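# Move the blue card to another empty stand pocket

## Task

Take the blue card out of its pocket in the card stand and put it into a different pocket that was empty. When done, every other card in the stand must still sit in its original pocket, and the stand must be upright with its entire base resting on the table.

## Robot and tools

Robot: two arms, left_arm and right_arm. Each ends in a four-finger hand (index, middle, ring, thumb) with sixteen motors. The right arm has a right hand; the left arm has its mirror image. Measured arm base positions in metres: left_arm (-0.011, +0.361, +0.029), right_arm (+0.029, -0.300, +0.043), both turned only slightly about z.

Scene frame: origin at table-top height, halfway between the nominal arm bases. +z is up, +x points out over the table, and left_arm is on the +y side. Image left and right do not match these arm names.

Hand point axes (right hand): +z runs along the straight fingers toward the tips. +x runs across the palm away from the thumb; on the left hand +x points toward the thumb. The palm face lies on the -y side at about y = -0.062 m, and the fingers sit near y = -0.076. Bending fingers swing their tips toward +y. Straight fingertips reach about 0.12 m past the hand point. A rigid mast behind the wrist on the palm side can strike objects. The last 3 cm of each digit is rubber.

execute_actions(actions, cameras)
- actions: a list of actions, run one after another. Each action is a table of up to 15 rows, and each row lasts one 1/30 s control step. If there are fewer than 15 rows, the final row repeats until the step count reaches 15.
- Each row is one flat list of 48 numbers covering both arms, each in [-1, 1]. Send all 48 even when one arm stays idle. Order: left dx, dy, dz, rx, ry, rz; then 16 left hand numbers; then left current_limit and speed; then the same 24 for the right arm.
- dx..rz are offsets, not poses. They are measured from that arm's Hand target at the start of the action and expressed in that target's own axes. Every row is counted from that same start, not from the row before it. Scale: 1.0 equals 0.6 m for dx, dy, dz and 180 degrees for the rotation. rx, ry, rz form a single rotation vector. A new action starts from the current Hand target, so sending the same offset twice moves the hand twice. All zeros means hold the current target.
- The 16 hand numbers are absolute goal angles, each scaled between its hinge's two stops. Their order is index_mcp, index_abd, index_pip, index_dip, middle_mcp, middle_abd, middle_pip, middle_dip, ring_mcp, ring_abd, ring_pip, ring_dip, thumb_cmc, thumb_axl, thumb_mcp, thumb_ipl. Moving toward -1 curls the fingers: _mcp bends at the knuckle (straight at +0.75), _pip at the middle joint (straight at +0.58), and _dip at the last joint (straight at +0.70). _abd swings a finger sideways and is straight at 0.00. thumb_cmc brings the thumb round in front of the palm (flat beside the palm at +0.71). thumb_axl rolls the thumb (straight at +0.68). thumb_mcp and thumb_ipl bend the thumb (straight at +0.23 and +0.17). A 0 is a real target, not 'keep'. To leave a hand unchanged, send back its hand_goal, hand_current_limit and hand_speed.
- current_limit: -1 to +1 maps to 0 to 550 mA, with a floor of 11 mA. It limits grip force and how fast the hinges move. speed: each motor's goal moves at (speed+1)/2 of 8.5 rad/s. Both start at +0.4 and -0.6, and the last value sent stays in force.
- cameras: a list of names (cam_head_left, cam_head_right, cam_high, cam_left_wrist, cam_right_wrist), ["all"], or []. If omitted, you get every image when actions is empty and none otherwise. Any unknown name makes the whole call invalid.

zoom_image(camera, region): gives a sharper crop of that camera's newest image. region is [x0, y0, x1, y1] in pixels, with the top-left corner at (0, 0), no larger than 504 by 504. The head and high cameras are 504x504; the wrist cameras are 672x504 fisheye.

read_manual(section): returns licence text only and does not move anything.

finished_scene(scene): ends the current scene for good. scene is its number, an integer from 1 to 2. Call it only once the cards and stand stay correct without the robot touching them.

Results: end_effector_position (m) and end_effector_quat_wxyz are given for each hand point in the scene frame, and may be a few cm off. Hand target is the last commanded pose after clipping, and the next offsets start from it. Results also list joint positions, velocities ('within noise' when still), and torques, which include gravity and an offset. Per motor: hand_goal, hand_measured, hand_current_ma (positive pushes toward -1), and hand_state, which reads moving, goal, blocked or overload.

Control behaviour: each step, the commanded orientation is limited to within 40 degrees of the measured one. The hand often stops short of its target, and the arm sags when loaded. Resend the remaining gap as an offset, aiming slightly higher if needed. Very small moves may not start at all. To stop pressing against something, set the target back past the hand's current position. A finger grips only while its goal lies inside the object.

Avoid:
- Motor current at 495 mA or more for 5 s. The motor then shuts off for 10 s and drops whatever it holds.
- Long pushes, outstretched holds, or unreachable targets. These heat the motors: a MOTOR HOT line appears at 85 °C, and at 100 °C that arm goes limp for 30 to 60 s.
- Any contact between the two arms or hands.
- Hard hits, slams, or releasing a card while it is still moving.
- Tipping the stand, knocking other cards out of their pockets, or anything leaving the table.

Loose objects may get brief outside pushes.

Each tool is called after "Request:" as name([rows], argument=value, ...), one row to a line, values as JSON.

## Session

Request:
execute_actions(actions=[])

Scene clock: 0.00 s.
left_arm: end_effector_position=(+0.4695, +0.4151, +0.1491) hand_goal=(+0.754, +0.000, +0.576, +0.696, +0.754, +0.000, +0.576, +0.696, +0.754, +0.000, +0.576, +0.696, +0.714, +0.678, +0.226, +0.168) hand_measured=(+0.754, +0.000, +0.576, +0.696, +0.754, +0.000, +0.576, +0.696, +0.754, +0.000, +0.576, +0.696, +0.714, +0.678, +0.226, +0.168) hand_current_ma=(+0, +0, +0, +0, +0, +0, +0, +0, +0, +0, +0, +0, +0, +0, +0, +0) hand_state=(goal, goal, goal, goal, goal, goal, goal, goal, goal, goal, goal, goal, goal, goal, goal, goal) hand_current_limit=0.40 hand_speed=-0.60 end_effector_quat_wxyz=(+0.066, +0.030, +0.995, +0.073) | right_arm: end_effector_position=(+0.8514, +0.1278, +0.3073) hand_goal=(+0.754, +0.000, +0.576, +0.696, +0.754, +0.000, +0.576, +0.696, +0.754, +0.000, +0.576, +0.696, +0.714, +0.678, +0.226, +0.168) hand_measured=(+0.754, +0.000, +0.576, +0.696, +0.754, +0.000, +0.576, +0.696, +0.754, +0.000, +0.576, +0.696, +0.714, +0.678, +0.226, +0.168) hand_current_ma=(+0, +0, +0, +0, +0, +0, +0, +0, +0, +0, +0, +0, +0, +0, +0, +0) hand_state=(goal, goal, goal, goal, goal, goal, goal, goal, goal, goal, goal, goal, goal, goal, goal, goal) hand_current_limit=0.40 hand_speed=-0.60 end_effector_quat_wxyz=(+0.552, +0.266, +0.596, +0.519)
Joint positions: left_arm=[-0.151 1.645 1.244 -1.048 -0.157 -1.616] | right_arm=[0.486 2.45 1.965 0.635 0.158 -0.42]
Joint velocities: within noise
Joint torques (N m): no reading
Heat: left arm: hottest waist 32 °C; right arm: hottest waist 29 °C.
Hand target: left_arm +0.4785, +0.4141, +0.1586; +0.080, +0.029, +0.994, +0.072 | right_arm +0.8528, +0.1286, +0.3160; +0.556, +0.264, +0.588, +0.525

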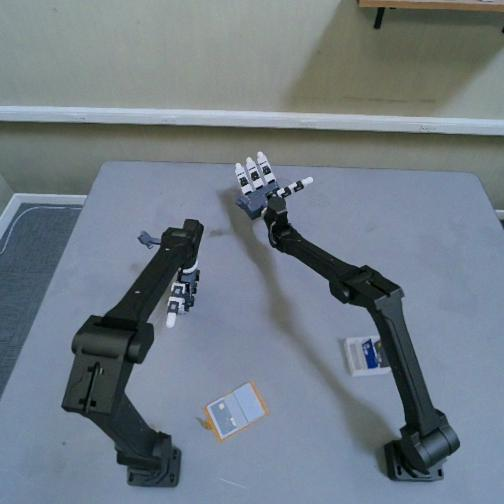

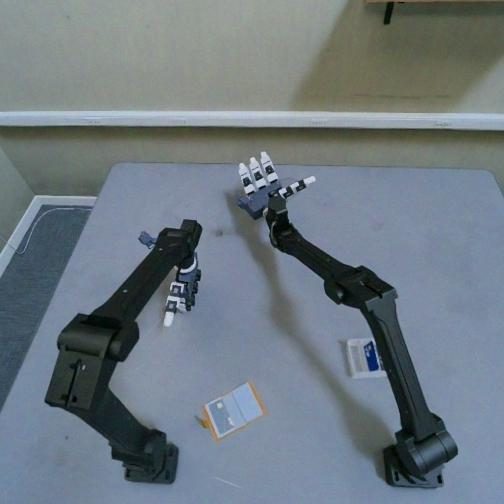

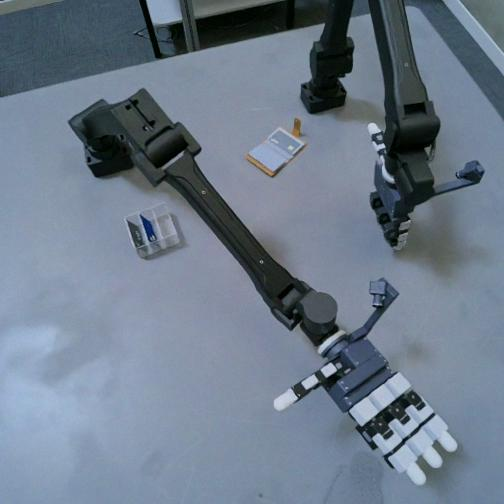

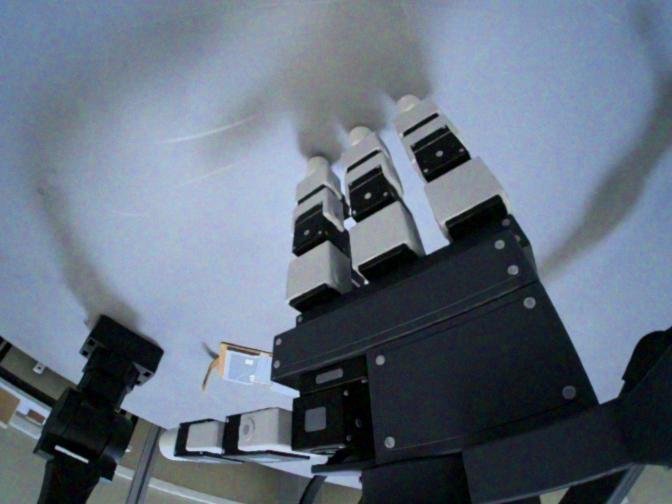

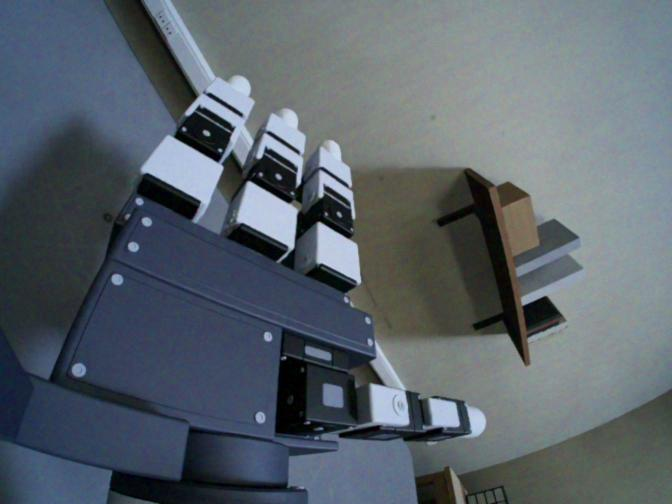

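Request:
zoom_image(camera="cam_high", region=[100, 180, 210, 280])

Request:
zoom_image(camera="cam_head_left", region=[320, 310, 420, 400])

Request:
zoom_image(camera="cam_head_right", region=[320, 310, 420, 400])

Request:
zoom_image(camera="cam_high", region=[230, 100, 320, 190])

Request:
zoom_image(camera="cam_head_left", region=[190, 360, 290, 450])

Scaled by 4.582.

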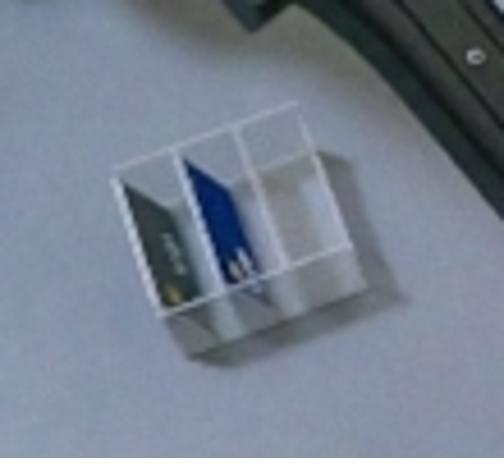

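Scaled by 5.040.

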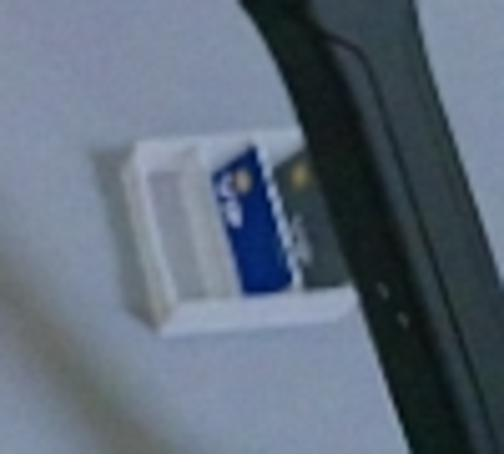

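Scaled by 5.040.

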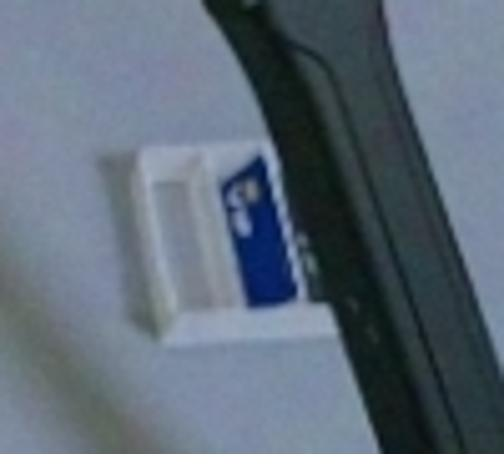

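Scaled by 5.600.

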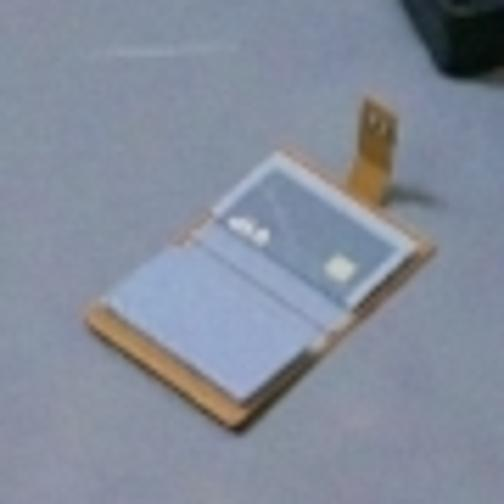

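Scaled by 5.040.

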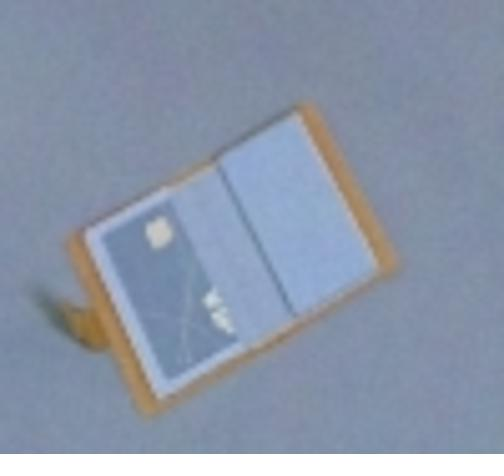

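Request:
zoom_image(camera="cam_high", region=[120, 198, 185, 263])

Request:
zoom_image(camera="cam_head_left", region=[340, 330, 400, 380])

Scaled by 7.754.

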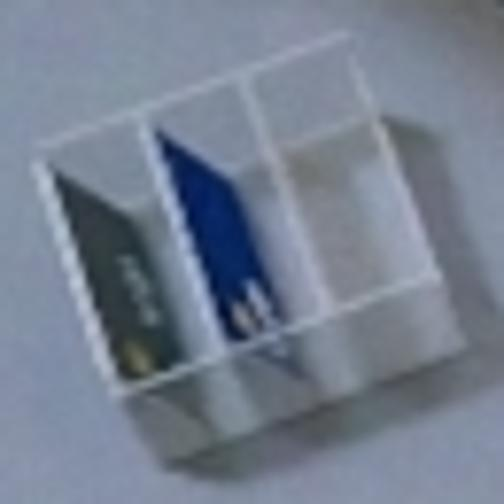

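Scaled by 8.400.

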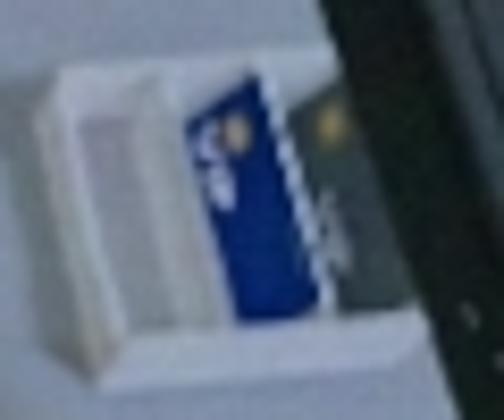

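Request:
execute_actions([
  [[0,0,0,0,0,0,0.75,0,0.58,0.7,0.75,0,0.58,0.7,0.75,0,0.58,0.7,0.71,0.68,0.23,0.17,0.4,-0.6,-0.067,-0.01,-0.059,0.122,0.048,0.074,0.75,0,0.58,0.7,0.75,0,0.58,0.7,0.75,0,0.58,0.7,0.71,0.68,0.23,0.17,0.4,-0.6]],
  [[0,0,0,0,0,0,0.75,0,0.58,0.7,0.75,0,0.58,0.7,0.75,0,0.58,0.7,0.71,0.68,0.23,0.17,0.4,-0.6,-0.099,-0.063,-0.15,0.128,0.005,0.103,0.75,0,0.58,0.7,0.75,0,0.58,0.7,0.75,0,0.58,0.7,0.71,0.68,0.23,0.17,0.4,-0.6]],
  [[0,0,0,0,0,0,0.75,0,0.58,0.7,0.75,0,0.58,0.7,0.75,0,0.58,0.7,0.71,0.68,0.23,0.17,0.4,-0.6,-0.16,-0.159,-0.197,0.126,-0.039,0.142,0.75,0,0.58,0.7,0.75,0,0.58,0.7,0.75,0,0.58,0.7,0.71,0.68,0.23,0.17,0.4,-0.6]],
], cameras=[])

Scene clock: 210.33 s.
left_arm: end_effector_position=(+0.4695, +0.4151, +0.1491) hand_goal=(+0.750, +0.000, +0.580, +0.700, +0.750, +0.000, +0.580, +0.700, +0.750, +0.000, +0.580, +0.700, +0.710, +0.680, +0.230, +0.170) hand_measured=(+0.752, +0.000, +0.578, +0.698, +0.752, +0.000, +0.578, +0.698, +0.752, +0.000, +0.578, +0.698, +0.714, +0.678, +0.224, +0.168) hand_current_ma=(+3, +0, -2, -3, +3, +0, -2, -3, +3, +0, -2, -3, +5, -3, -12, -3) hand_state=(goal, goal, goal, goal, goal, goal, goal, goal, goal, goal, goal, goal, goal, goal, goal, goal) hand_current_limit=0.40 hand_speed=-0.60 end_effector_quat_wxyz=(+0.066, +0.030, +0.995, +0.073) | right_arm: end_effector_position=(+0.6376, -0.1481, +0.2822) hand_goal=(+0.750, +0.000, +0.580, +0.700, +0.750, +0.000, +0.580, +0.700, +0.750, +0.000, +0.580, +0.700, +0.710, +0.680, +0.230, +0.170) hand_measured=(+0.756, +0.000, +0.580, +0.698, +0.756, +0.000, +0.580, +0.698, +0.756, +0.000, +0.580, +0.698, +0.718, +0.678, +0.228, +0.168) hand_current_ma=(+1, +0, +0, +0, +1, +0, +0, +0, +2, +0, +0, +0, +2, +0, +0, +0) hand_state=(goal, goal, goal, goal, goal, goal, goal, goal, goal, goal, goal, goal, goal, goal, goal, goal) hand_current_limit=0.40 hand_speed=-0.60 end_effector_quat_wxyz=(+0.050, +0.748, +0.614, +0.247)
Joint positions: left_arm=[-0.151 1.645 1.244 -1.048 -0.157 -1.616] | right_arm=[0.316 1.536 1.322 -0.853 -0.079 0.542]
Joint torques (N m): left_arm=[0.62 -13.57 8.54 0.36 -0.33 -0.01] | right_arm=[-1.9 -13.8 12.37 1.03 -0.1 0.09]
Heat: left arm: hottest shoulder 31 °C; right arm: hottest shoulder 34 °C.
Hand target: left_arm +0.4785, +0.4141, +0.1586; +0.080, +0.029, +0.994, +0.072 | right_arm +0.6487, -0.1487, +0.2948; +0.049, +0.752, +0.606, +0.255
Off the commanded pose: left_arm 0.013 m, 2 deg | right_arm 0.017 m, 1 deg.
No camera images: "cameras" was empty.

Request:
execute_actions([
  [[0,0,0,0,0,0,0.75,0,0.58,0.7,0.75,0,0.58,0.7,0.75,0,0.58,0.7,0.71,0.68,0.23,0.17,0.4,-0.6,-0.188,-0.21,-0.085,0.134,-0.02,0.136,0.75,0,0.58,0.7,0.75,0,0.58,0.7,0.75,0,0.58,0.7,0.71,0.68,0.23,0.17,0.4,-0.6]],
  [[0,0,0,0,0,0,0.75,0,0.58,0.7,0.75,0,0.58,0.7,0.75,0,0.58,0.7,0.71,0.68,0.23,0.17,0.4,-0.6,-0.099,-0.105,-0.012,0.091,0.078,0.147,0.75,0,0.58,0.7,0.75,0,0.58,0.7,0.75,0,0.58,0.7,0.71,0.68,0.23,0.17,0.4,-0.6]],
  [[0,0,0,0,0,0,0.75,0,0.58,0.7,0.75,0,0.58,0.7,0.75,0,0.58,0.7,0.71,0.68,0.23,0.17,0.4,-0.6,-0.02,-0.093,0.012,0.112,0.064,0.109,0.75,0,0.58,0.7,0.75,0,0.58,0.7,0.75,0,0.58,0.7,0.71,0.68,0.23,0.17,0.4,-0.6]],
  [[0,0,0,0,0,0,0.75,0,0.58,0.7,0.75,0,0.58,0.7,0.75,0,0.58,0.7,0.71,0.68,0.23,0.17,0.4,-0.6,-0.01,-0.095,0.026,0.124,0.032,0.087,0.75,0,0.58,0.7,0.75,0,0.58,0.7,0.75,0,0.58,0.7,0.71,0.68,0.23,0.17,0.4,-0.6]],
], cameras=["all"])

Scene clock: 218.77 s.
left_arm: end_effector_position=(+0.4695, +0.4151, +0.1491) hand_goal=(+0.750, +0.000, +0.580, +0.700, +0.750, +0.000, +0.580, +0.700, +0.750, +0.000, +0.580, +0.700, +0.710, +0.680, +0.230, +0.170) hand_measured=(+0.752, +0.000, +0.578, +0.698, +0.752, +0.000, +0.578, +0.698, +0.752, +0.000, +0.578, +0.698, +0.714, +0.678, +0.224, +0.168) hand_current_ma=(+3, +0, -2, -3, +3, +0, -2, -3, +3, +0, -2, -3, +5, -3, -12, -3) hand_state=(goal, goal, goal, goal, goal, goal, goal, goal, goal, goal, goal, goal, goal, goal, goal, goal) hand_current_limit=0.40 hand_speed=-0.60 end_effector_quat_wxyz=(+0.066, +0.030, +0.995, +0.073) | right_arm: end_effector_position=(+0.3581, -0.1728, +0.3184) hand_goal=(+0.750, +0.000, +0.580, +0.700, +0.750, +0.000, +0.580, +0.700, +0.750, +0.000, +0.580, +0.700, +0.710, +0.680, +0.230, +0.170) hand_measured=(+0.734, +0.000, +0.578, +0.698, +0.738, +0.000, +0.578, +0.698, +0.734, +0.000, +0.578, +0.698, +0.702, +0.678, +0.228, +0.168) hand_current_ma=(-7, +0, +0, +0, -5, +0, +0, +0, -7, +0, +0, +0, -2, +0, +0, +0) hand_state=(goal, goal, goal, goal, goal, goal, goal, goal, goal, goal, goal, goal, goal, goal, goal, goal) hand_current_limit=0.40 hand_speed=-0.60 end_effector_quat_wxyz=(+0.689, -0.722, +0.033, -0.051)
Joint positions: left_arm=[-0.151 1.645 1.244 -1.048 -0.157 -1.616] | right_arm=[-0.139 1.263 1.076 -1.596 -1.524 1.33]
Joint torques (N m): left_arm=[0.56 -13.63 8.53 0.36 -0.33 -0.01] | right_arm=[-1.85 -7.12 7.69 -0.51 -1.53 0.19]
Heat: left arm: hottest shoulder 31 °C; right arm: hottest elbow 33 °C.
Hand target: left_arm +0.4785, +0.4141, +0.1586; +0.080, +0.029, +0.994, +0.072 | right_arm +0.3573, -0.1754, +0.3149; +0.690, -0.721, +0.050, -0.043
Off the commanded pose: left_arm 0.013 m, 2 deg | right_arm 0.005 m, 2 deg.
camera_calibration:
cam_right_wrist: T_world_to_cam=[[-0.741404, 0.038486, -0.669954, 0.514702], [-0.508613, -0.683495, 0.523592, -0.156892], [-0.437759, 0.72894, 0.52632, 0.236821], [0, 0, 0, 1]] pos_world=[0.405476, -0.299672, 0.30233]

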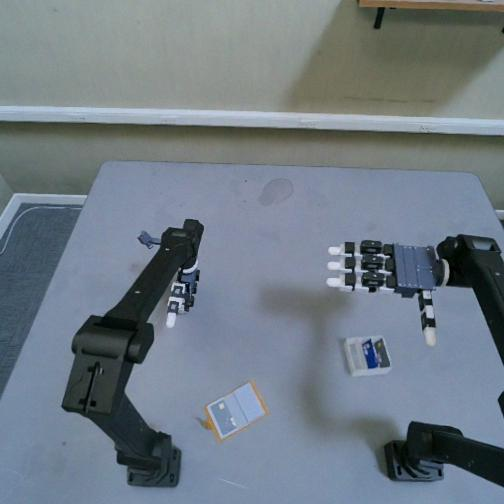

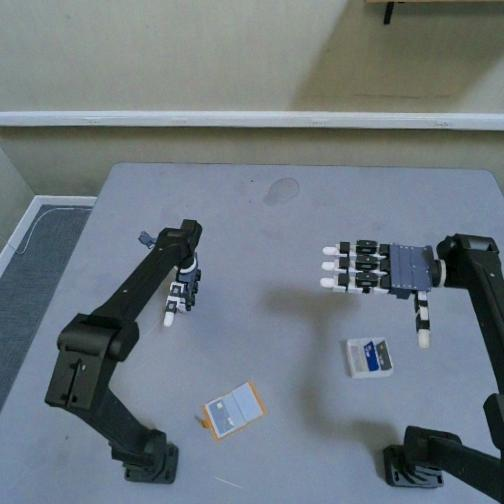

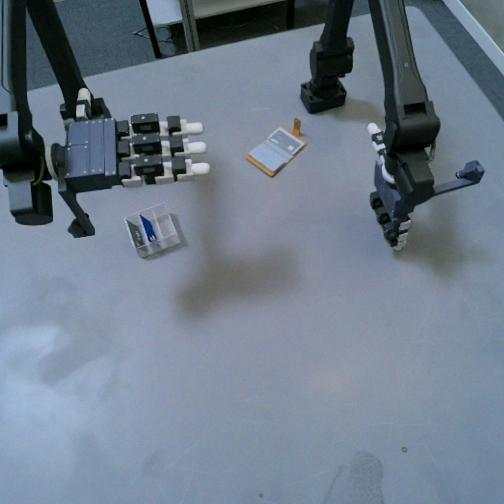

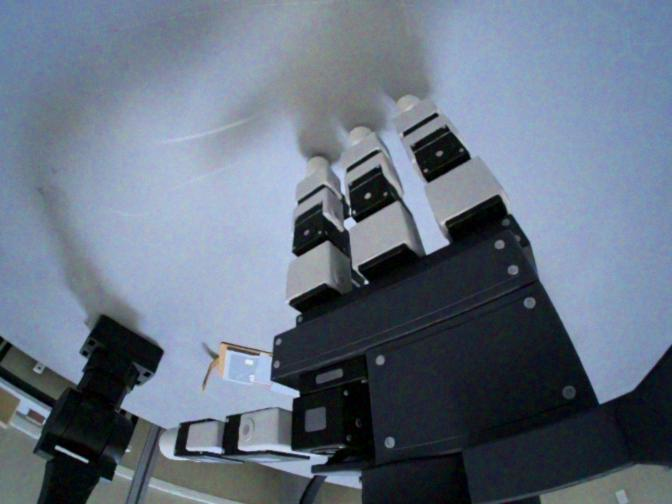

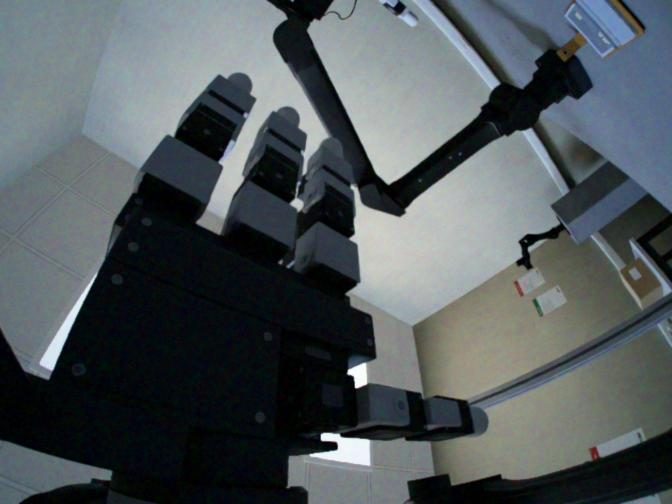

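Request:
zoom_image(camera="cam_head_left", region=[338, 328, 400, 382])

Request:
zoom_image(camera="cam_head_right", region=[338, 328, 400, 382])

Request:
zoom_image(camera="cam_high", region=[118, 198, 188, 263])

Scaled by 8.129.

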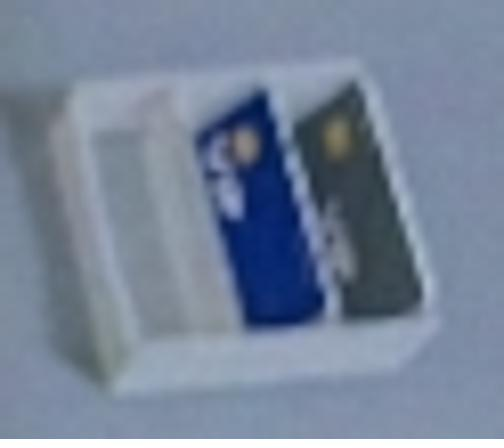

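Scaled by 8.129.

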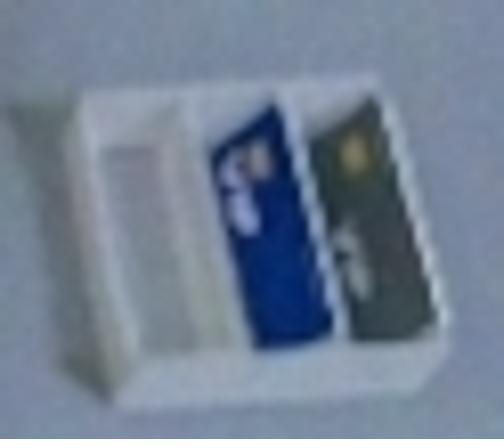

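Scaled by 7.200.

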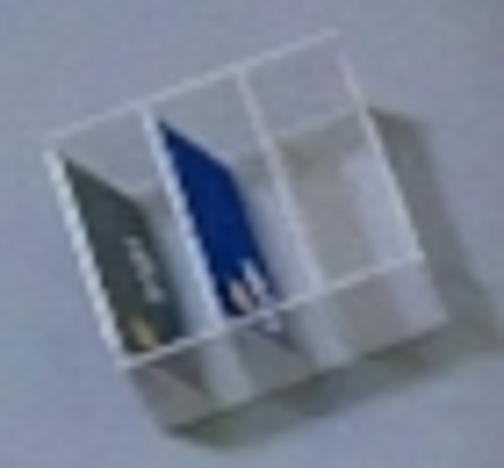

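Request:
execute_actions([
  [[0,0,0,0,0,0,0.75,0,0.58,0.7,0.75,0,0.58,0.7,0.75,0,0.58,0.7,0.71,0.68,0.23,0.17,0.4,-0.6,0.029,0.12,-0.066,0,0.033,0.001,-0.34,0,0.58,0.7,0.75,0,0.58,0.7,0.75,0,0.58,0.7,-0.57,0.68,0.23,0.17,0.4,-0.6]],
  [[0,0,0,0,0,0,0.75,0,0.58,0.7,0.75,0,0.58,0.7,0.75,0,0.58,0.7,0.71,0.68,0.23,0.17,0.4,-0.6,0.03,0.12,-0.066,0,0.033,0.001,-0.34,0,0.58,0.7,0.75,0,0.58,0.7,0.75,0,0.58,0.7,-0.57,0.68,0.23,0.17,0.4,-0.6]],
  [[0,0,0,0,0,0,0.75,0,0.58,0.7,0.75,0,0.58,0.7,0.75,0,0.58,0.7,0.71,0.68,0.23,0.17,0.4,-0.6,0,0,0,0,0,0,-0.34,0,0.58,0.7,0.75,0,0.58,0.7,0.75,0,0.58,0.7,-0.57,0.68,0.23,0.17,0.4,-0.6]],
], cameras=["cam_right_wrist","cam_head_left","cam_high"])

Scene clock: 277.40 s.
left_arm: end_effector_position=(+0.4695, +0.4151, +0.1491) hand_goal=(+0.750, +0.000, +0.580, +0.700, +0.750, +0.000, +0.580, +0.700, +0.750, +0.000, +0.580, +0.700, +0.710, +0.680, +0.230, +0.170) hand_measured=(+0.752, +0.000, +0.578, +0.698, +0.752, +0.000, +0.578, +0.698, +0.752, +0.000, +0.578, +0.698, +0.714, +0.678, +0.224, +0.168) hand_current_ma=(+3, +0, -2, -3, +3, +0, -2, -3, +3, +0, -2, -3, +5, -3, -12, -3) hand_state=(goal, goal, goal, goal, goal, goal, goal, goal, goal, goal, goal, goal, goal, goal, goal, goal) hand_current_limit=0.40 hand_speed=-0.60 end_effector_quat_wxyz=(+0.066, +0.030, +0.995, +0.073) | right_arm: end_effector_position=(+0.3648, -0.2592, +0.1719) hand_goal=(-0.340, +0.000, +0.580, +0.700, +0.750, +0.000, +0.580, +0.700, +0.750, +0.000, +0.580, +0.700, -0.570, +0.680, +0.230, +0.170) hand_measured=(-0.340, +0.000, +0.578, +0.698, +0.738, +0.000, +0.578, +0.698, +0.734, +0.000, +0.578, +0.698, -0.568, +0.678, +0.228, +0.168) hand_current_ma=(+0, +0, +0, +0, -5, +0, +0, +0, -7, +0, +0, +0, +0, +0, +0, +0) hand_state=(goal, goal, goal, goal, goal, goal, goal, goal, goal, goal, goal, goal, goal, goal, goal, goal) hand_current_limit=0.40 hand_speed=-0.60 end_effector_quat_wxyz=(+0.677, -0.715, +0.133, -0.113)
Joint positions: left_arm=[-0.151 1.645 1.244 -1.048 -0.157 -1.616] | right_arm=[-0.402 1.507 0.86 -1.568 -1.497 0.943]
Joint torques (N m): left_arm=[0.56 -13.57 8.54 0.36 -0.32 -0.01] | right_arm=[-1.26 -7.3 8.29 -0.81 -1 -0.09]
Heat: left arm: hottest elbow 32 °C; right arm: hottest elbow 31 °C.
Hand target: left_arm +0.4785, +0.4141, +0.1586; +0.080, +0.029, +0.994, +0.072 | right_arm +0.3755, -0.2658, +0.1745; +0.681, -0.712, +0.124, -0.116
Off the commanded pose: left_arm 0.013 m, 2 deg | right_arm 0.013 m, 1 deg.
camera_calibration:
cam_right_wrist: T_world_to_cam=[[-0.743914, 0.210044, -0.634408, 0.464084], [-0.626376, -0.550015, 0.552392, -0.0632126], [-0.232907, 0.80831, 0.54073, 0.323128], [0, 0, 0, 1]] pos_world=[0.380902, -0.393434, 0.154612]
Images, in order (width x height): cam_head_left 504x504, cam_high 504x504, cam_right_wrist 672x504.

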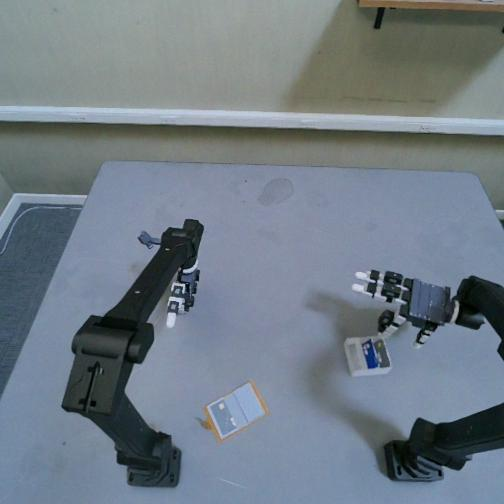

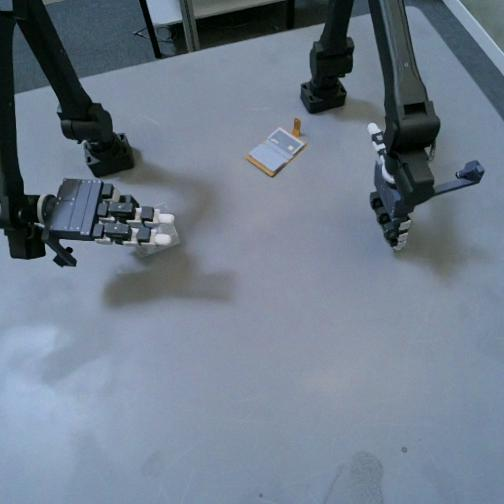

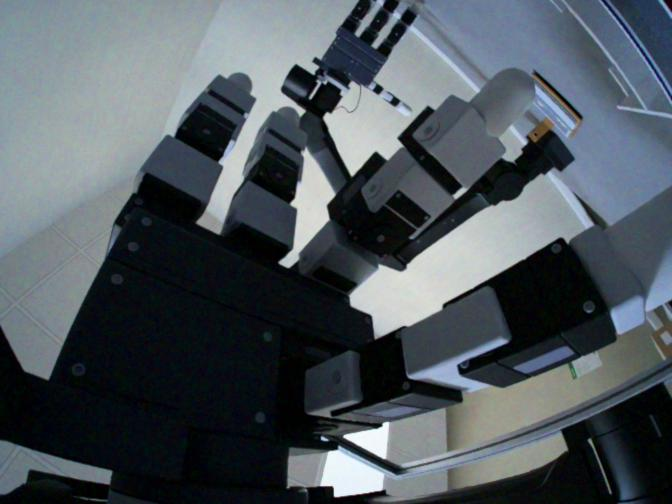

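Request:
zoom_image(camera="cam_right_wrist", region=[472, 0, 672, 150])

Request:
zoom_image(camera="cam_head_left", region=[330, 300, 450, 390])

Request:
zoom_image(camera="cam_high", region=[100, 180, 200, 280])

Scaled by 2.520 from the camera's 672x504 image, which has a finer 960x720 frame.

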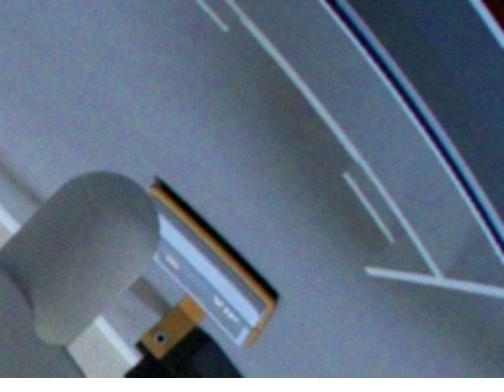

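Scaled by 4.200.

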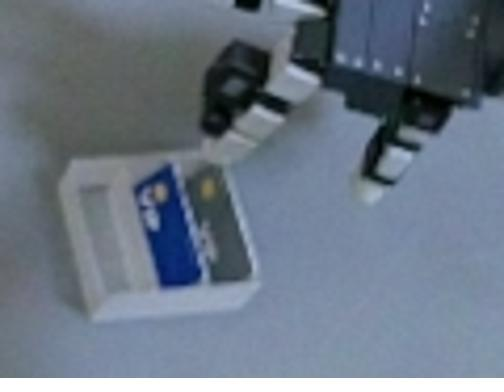

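Scaled by 5.040.

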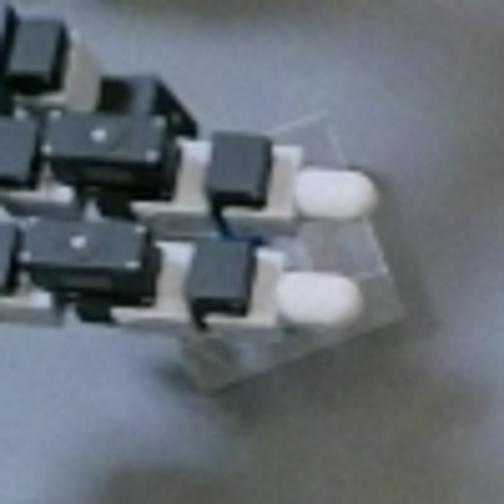

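Request:
execute_actions([
  [[0,0,0,0,0,0,0.75,0,0.58,0.7,0.75,0,0.58,0.7,0.75,0,0.58,0.7,0.71,0.68,0.23,0.17,0.4,-0.6,-0.03,0.015,0.045,0.009,-0.028,-0.001,-0.52,0,0.58,0.7,0.75,0,0.58,0.7,0.75,0,0.58,0.7,0.3,0.68,-0.3,0.7,0.4,-0.6]],
  [[0,0,0,0,0,0,0.75,0,0.58,0.7,0.75,0,0.58,0.7,0.75,0,0.58,0.7,0.71,0.68,0.23,0.17,0.4,-0.6,-0.041,0.025,0.055,0.009,-0.028,-0.001,-0.52,0,0.58,0.7,0.75,0,0.58,0.7,0.75,0,0.58,0.7,0.3,0.68,-0.3,0.7,0.4,-0.6]],
], cameras=["cam_right_wrist","cam_head_left","cam_head_right","cam_high"])

Scene clock: 346.83 s.
left_arm: end_effector_position=(+0.4695, +0.4151, +0.1491) hand_goal=(+0.750, +0.000, +0.580, +0.700, +0.750, +0.000, +0.580, +0.700, +0.750, +0.000, +0.580, +0.700, +0.710, +0.680, +0.230, +0.170) hand_measured=(+0.752, +0.000, +0.578, +0.698, +0.752, +0.000, +0.578, +0.698, +0.752, +0.000, +0.578, +0.698, +0.714, +0.678, +0.224, +0.168) hand_current_ma=(+3, +0, -2, -3, +3, +0, -2, -3, +3, +0, -2, -3, +5, -3, -12, -3) hand_state=(goal, goal, goal, goal, goal, goal, goal, goal, goal, goal, goal, goal, goal, goal, goal, goal) hand_current_limit=0.40 hand_speed=-0.60 end_effector_quat_wxyz=(+0.066, +0.030, +0.995, +0.073) | right_arm: end_effector_position=(+0.3530, -0.1996, +0.1525) hand_goal=(-0.520, +0.000, +0.580, +0.700, +0.750, +0.000, +0.580, +0.700, +0.750, +0.000, +0.580, +0.700, +0.300, +0.680, -0.300, +0.700) hand_measured=(-0.518, +0.000, +0.578, +0.698, +0.738, +0.000, +0.578, +0.698, +0.734, +0.000, +0.578, +0.698, +0.284, +0.678, -0.296, +0.698) hand_current_ma=(+0, +0, +0, +0, -5, +0, +0, +0, -7, +0, +0, +0, -7, +0, +1, +0) hand_state=(goal, goal, goal, goal, goal, goal, goal, goal, goal, goal, goal, goal, goal, goal, goal, goal) hand_current_limit=0.40 hand_speed=-0.60 end_effector_quat_wxyz=(+0.694, -0.713, +0.064, -0.073)
Joint positions: left_arm=[-0.151 1.645 1.244 -1.048 -0.157 -1.616] | right_arm=[-0.233 1.584 0.836 -1.665 -1.531 0.711]
Joint torques (N m): left_arm=[0.5 -13.57 8.54 0.35 -0.33 -0.01] | right_arm=[-0.5 -7.77 5.08 -1.5 -1.04 0]
Heat: left arm: hottest elbow 32 °C; right arm: hottest elbow 29 °C.
Hand target: left_arm +0.4785, +0.4141, +0.1586; +0.080, +0.029, +0.994, +0.072 | right_arm +0.3515, -0.1969, +0.1487; +0.709, -0.701, +0.058, -0.058
Off the commanded pose: left_arm 0.013 m, 2 deg | right_arm 0.005 m, 3 deg.
joint sent to its limit (right arm) — joint 4 (wrist pitch), lower limit. The joint targets still meet the commanded pose.
camera_calibration:
cam_right_wrist: T_world_to_cam=[[-0.741831, 0.10816, -0.661807, 0.413558], [-0.554368, -0.654204, 0.514483, -0.0675862], [-0.37731, 0.748544, 0.545269, 0.321029], [0, 0, 0, 1]] pos_world=[0.39045, -0.32925, 0.13342]
Images, in order (width x height): cam_head_left 504x504, cam_head_right 504x504, cam_high 504x504, cam_right_wrist 672x504.

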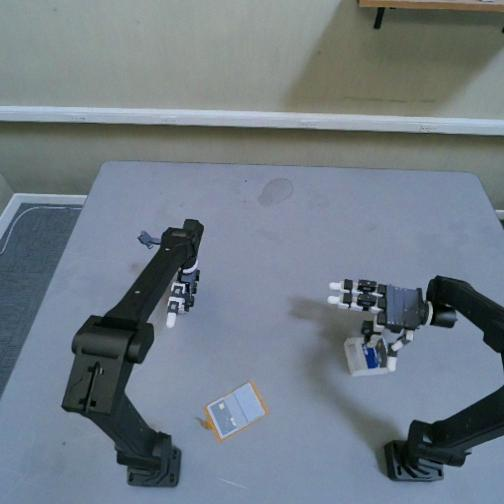

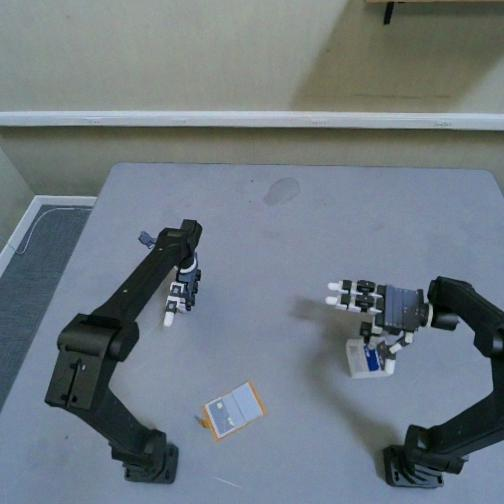

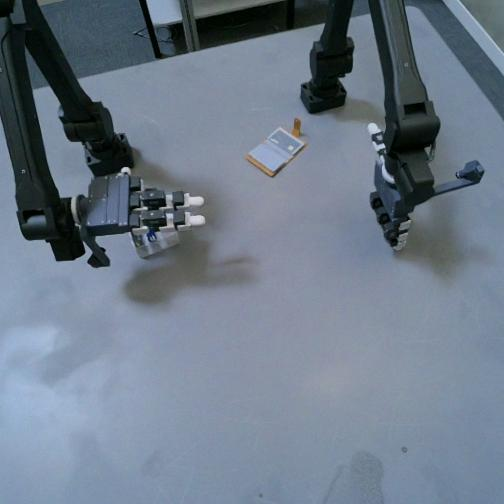

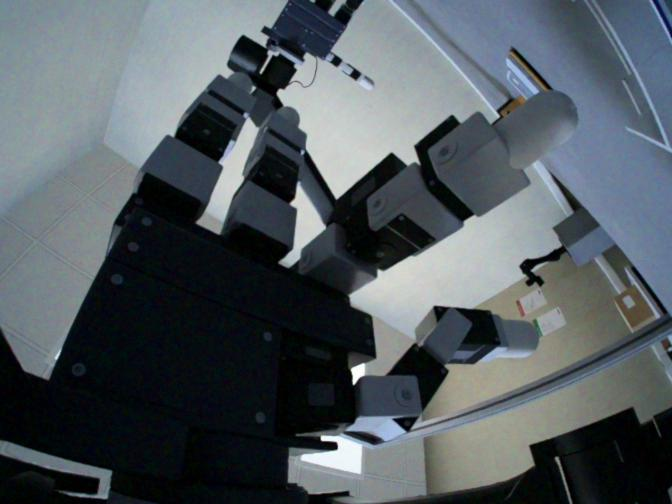

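Request:
zoom_image(camera="cam_head_left", region=[330, 300, 430, 385])

Request:
zoom_image(camera="cam_head_right", region=[330, 300, 430, 385])

Request:
zoom_image(camera="cam_high", region=[110, 170, 210, 270])

Request:
zoom_image(camera="cam_right_wrist", region=[432, 0, 672, 200])

Scaled by 5.040.

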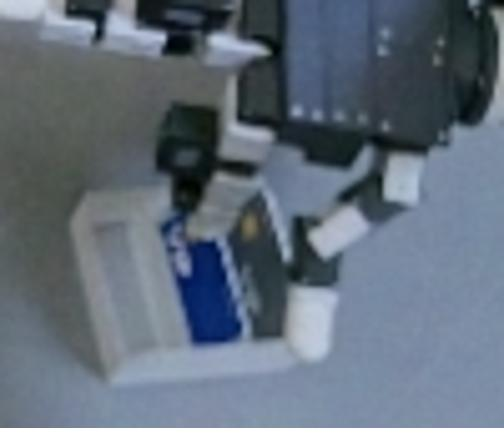

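Scaled by 5.040.

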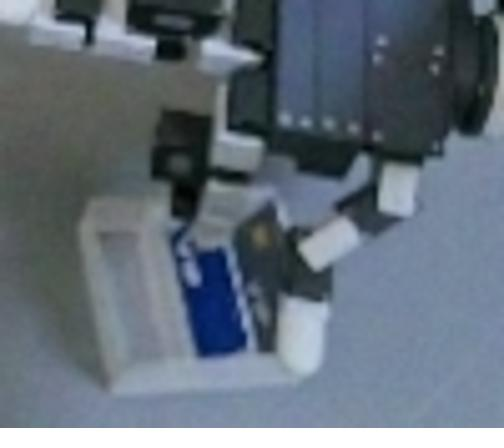

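Scaled by 5.040.

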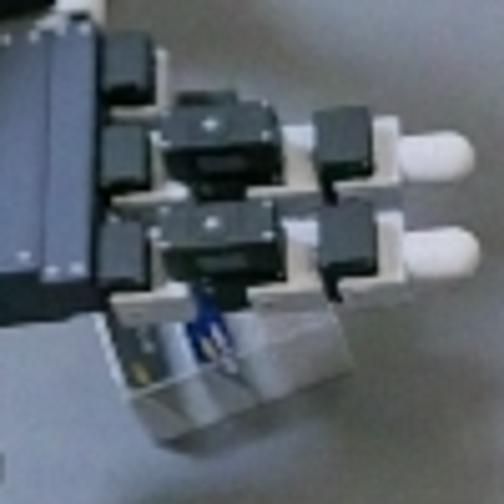

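Scaled by 2.100 from the camera's 672x504 image, which has a finer 960x720 frame.

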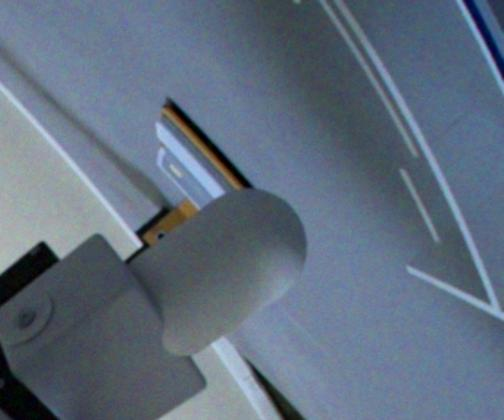

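Request:
execute_actions([
  [[0,0,0,0,0,0,0.75,0,0.58,0.7,0.75,0,0.58,0.7,0.75,0,0.58,0.7,0.71,0.68,0.23,0.17,0.4,-0.6,-0.0175,0.05,0.0034,0,0,0,-0.52,0,0.58,0.7,0.75,0,0.58,0.7,0.75,0,0.58,0.7,0.71,0.68,-0.3,0.7,0.4,-0.6]],
], cameras=["cam_right_wrist","cam_head_left","cam_head_right","cam_high"])

Request:
zoom_image(camera="cam_head_left", region=[330, 310, 410, 380])

Request:
zoom_image(camera="cam_head_right", region=[330, 310, 410, 380])

Request:
zoom_image(camera="cam_right_wrist", region=[432, 0, 672, 200])

Scene clock: 371.77 s.
left_arm: end_effector_position=(+0.4695, +0.4151, +0.1491) hand_goal=(+0.750, +0.000, +0.580, +0.700, +0.750, +0.000, +0.580, +0.700, +0.750, +0.000, +0.580, +0.700, +0.710, +0.680, +0.230, +0.170) hand_measured=(+0.752, +0.000, +0.578, +0.698, +0.752, +0.000, +0.578, +0.698, +0.752, +0.000, +0.578, +0.698, +0.714, +0.678, +0.224, +0.168) hand_current_ma=(+3, +0, -2, -3, +3, +0, -2, -3, +3, +0, -2, -3, +5, -3, -12, -3) hand_state=(goal, goal, goal, goal, goal, goal, goal, goal, goal, goal, goal, goal, goal, goal, goal, goal) hand_current_limit=0.40 hand_speed=-0.60 end_effector_quat_wxyz=(+0.066, +0.030, +0.995, +0.073) | right_arm: end_effector_position=(+0.3428, -0.1959, +0.1224) hand_goal=(-0.520, +0.000, +0.580, +0.700, +0.750, +0.000, +0.580, +0.700, +0.750, +0.000, +0.580, +0.700, +0.710, +0.680, -0.300, +0.700) hand_measured=(-0.518, +0.000, +0.578, +0.698, +0.738, +0.000, +0.578, +0.698, +0.734, +0.000, +0.578, +0.698, +0.692, +0.678, -0.298, +0.698) hand_current_ma=(+0, +0, +0, +0, -5, +0, +0, +0, -7, +0, +0, +0, -9, +0, +0, +0) hand_state=(goal, goal, goal, goal, goal, goal, goal, goal, goal, goal, goal, goal, goal, goal, goal, goal) hand_current_limit=0.40 hand_speed=-0.60 end_effector_quat_wxyz=(+0.696, -0.712, +0.063, -0.072)
Joint positions: left_arm=[-0.151 1.645 1.244 -1.048 -0.157 -1.616] | right_arm=[-0.23 1.658 0.791 -1.658 -1.535 0.602]
Joint torques (N m): left_arm=[0.56 -13.57 8.55 0.36 -0.32 -0.01] | right_arm=[0.38 -8.35 4.38 -1.66 -0.79 0.02]
Heat: left arm: hottest elbow 32 °C; right arm: hottest elbow 28 °C.
Hand target: left_arm +0.4785, +0.4141, +0.1586; +0.080, +0.029, +0.994, +0.072 | right_arm +0.3416, -0.1929, +0.1187; +0.709, -0.701, +0.058, -0.058
Off the commanded pose: left_arm 0.013 m, 2 deg | right_arm 0.005 m, 3 deg.
camera_calibration:
cam_right_wrist: T_world_to_cam=[[-0.742415, 0.109613, -0.660912, 0.386093], [-0.552183, -0.658748, 0.511024, -0.0566042], [-0.37936, 0.744336, 0.54959, 0.330173], [0, 0, 0, 1]] pos_world=[0.38064, -0.325368, 0.10264]
Images, in order (width x height): cam_head_left 504x504, cam_head_right 504x504, cam_high 504x504, cam_right_wrist 672x504.

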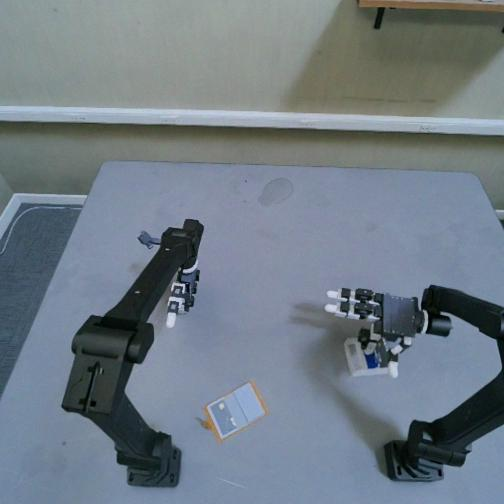

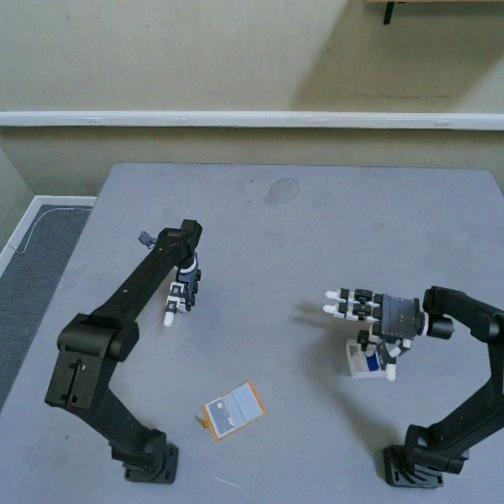

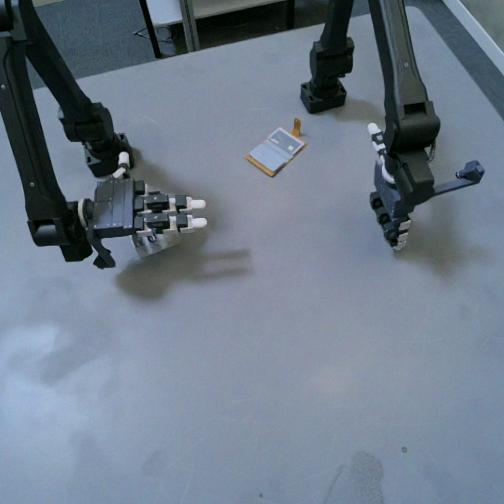

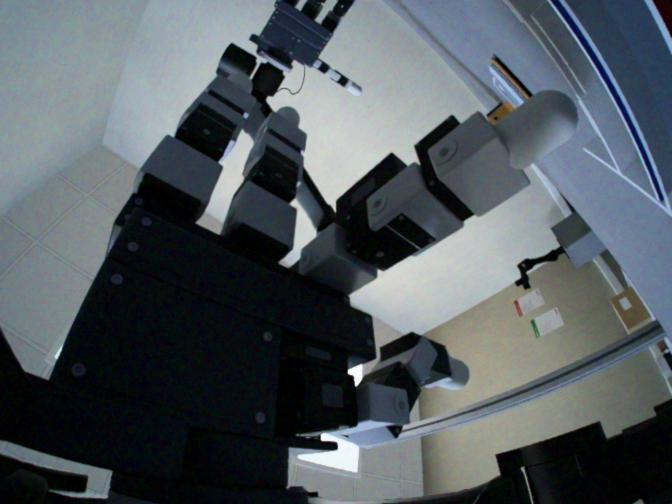

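Scaled by 6.300.

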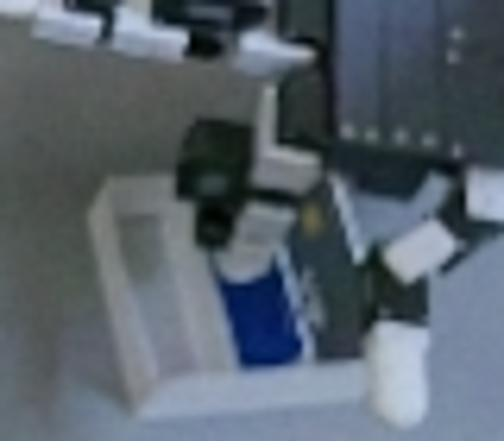

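Scaled by 6.300.

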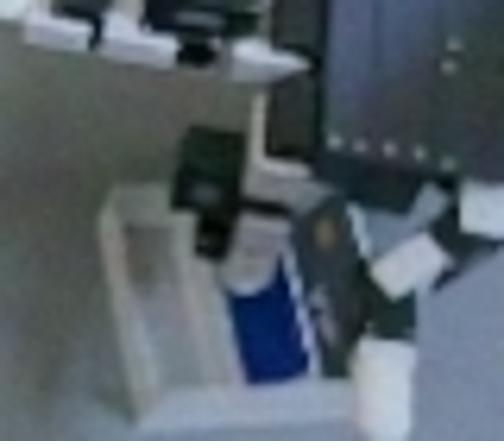

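Scaled by 2.100 from the camera's 672x504 image, which has a finer 960x720 frame.

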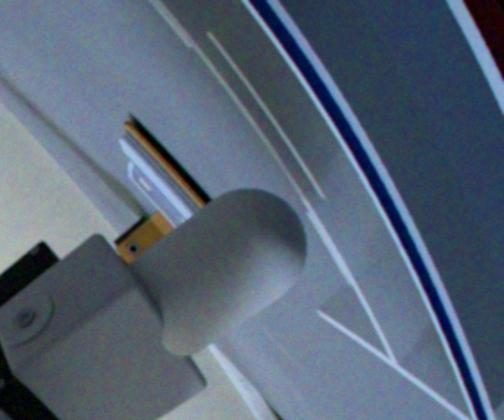

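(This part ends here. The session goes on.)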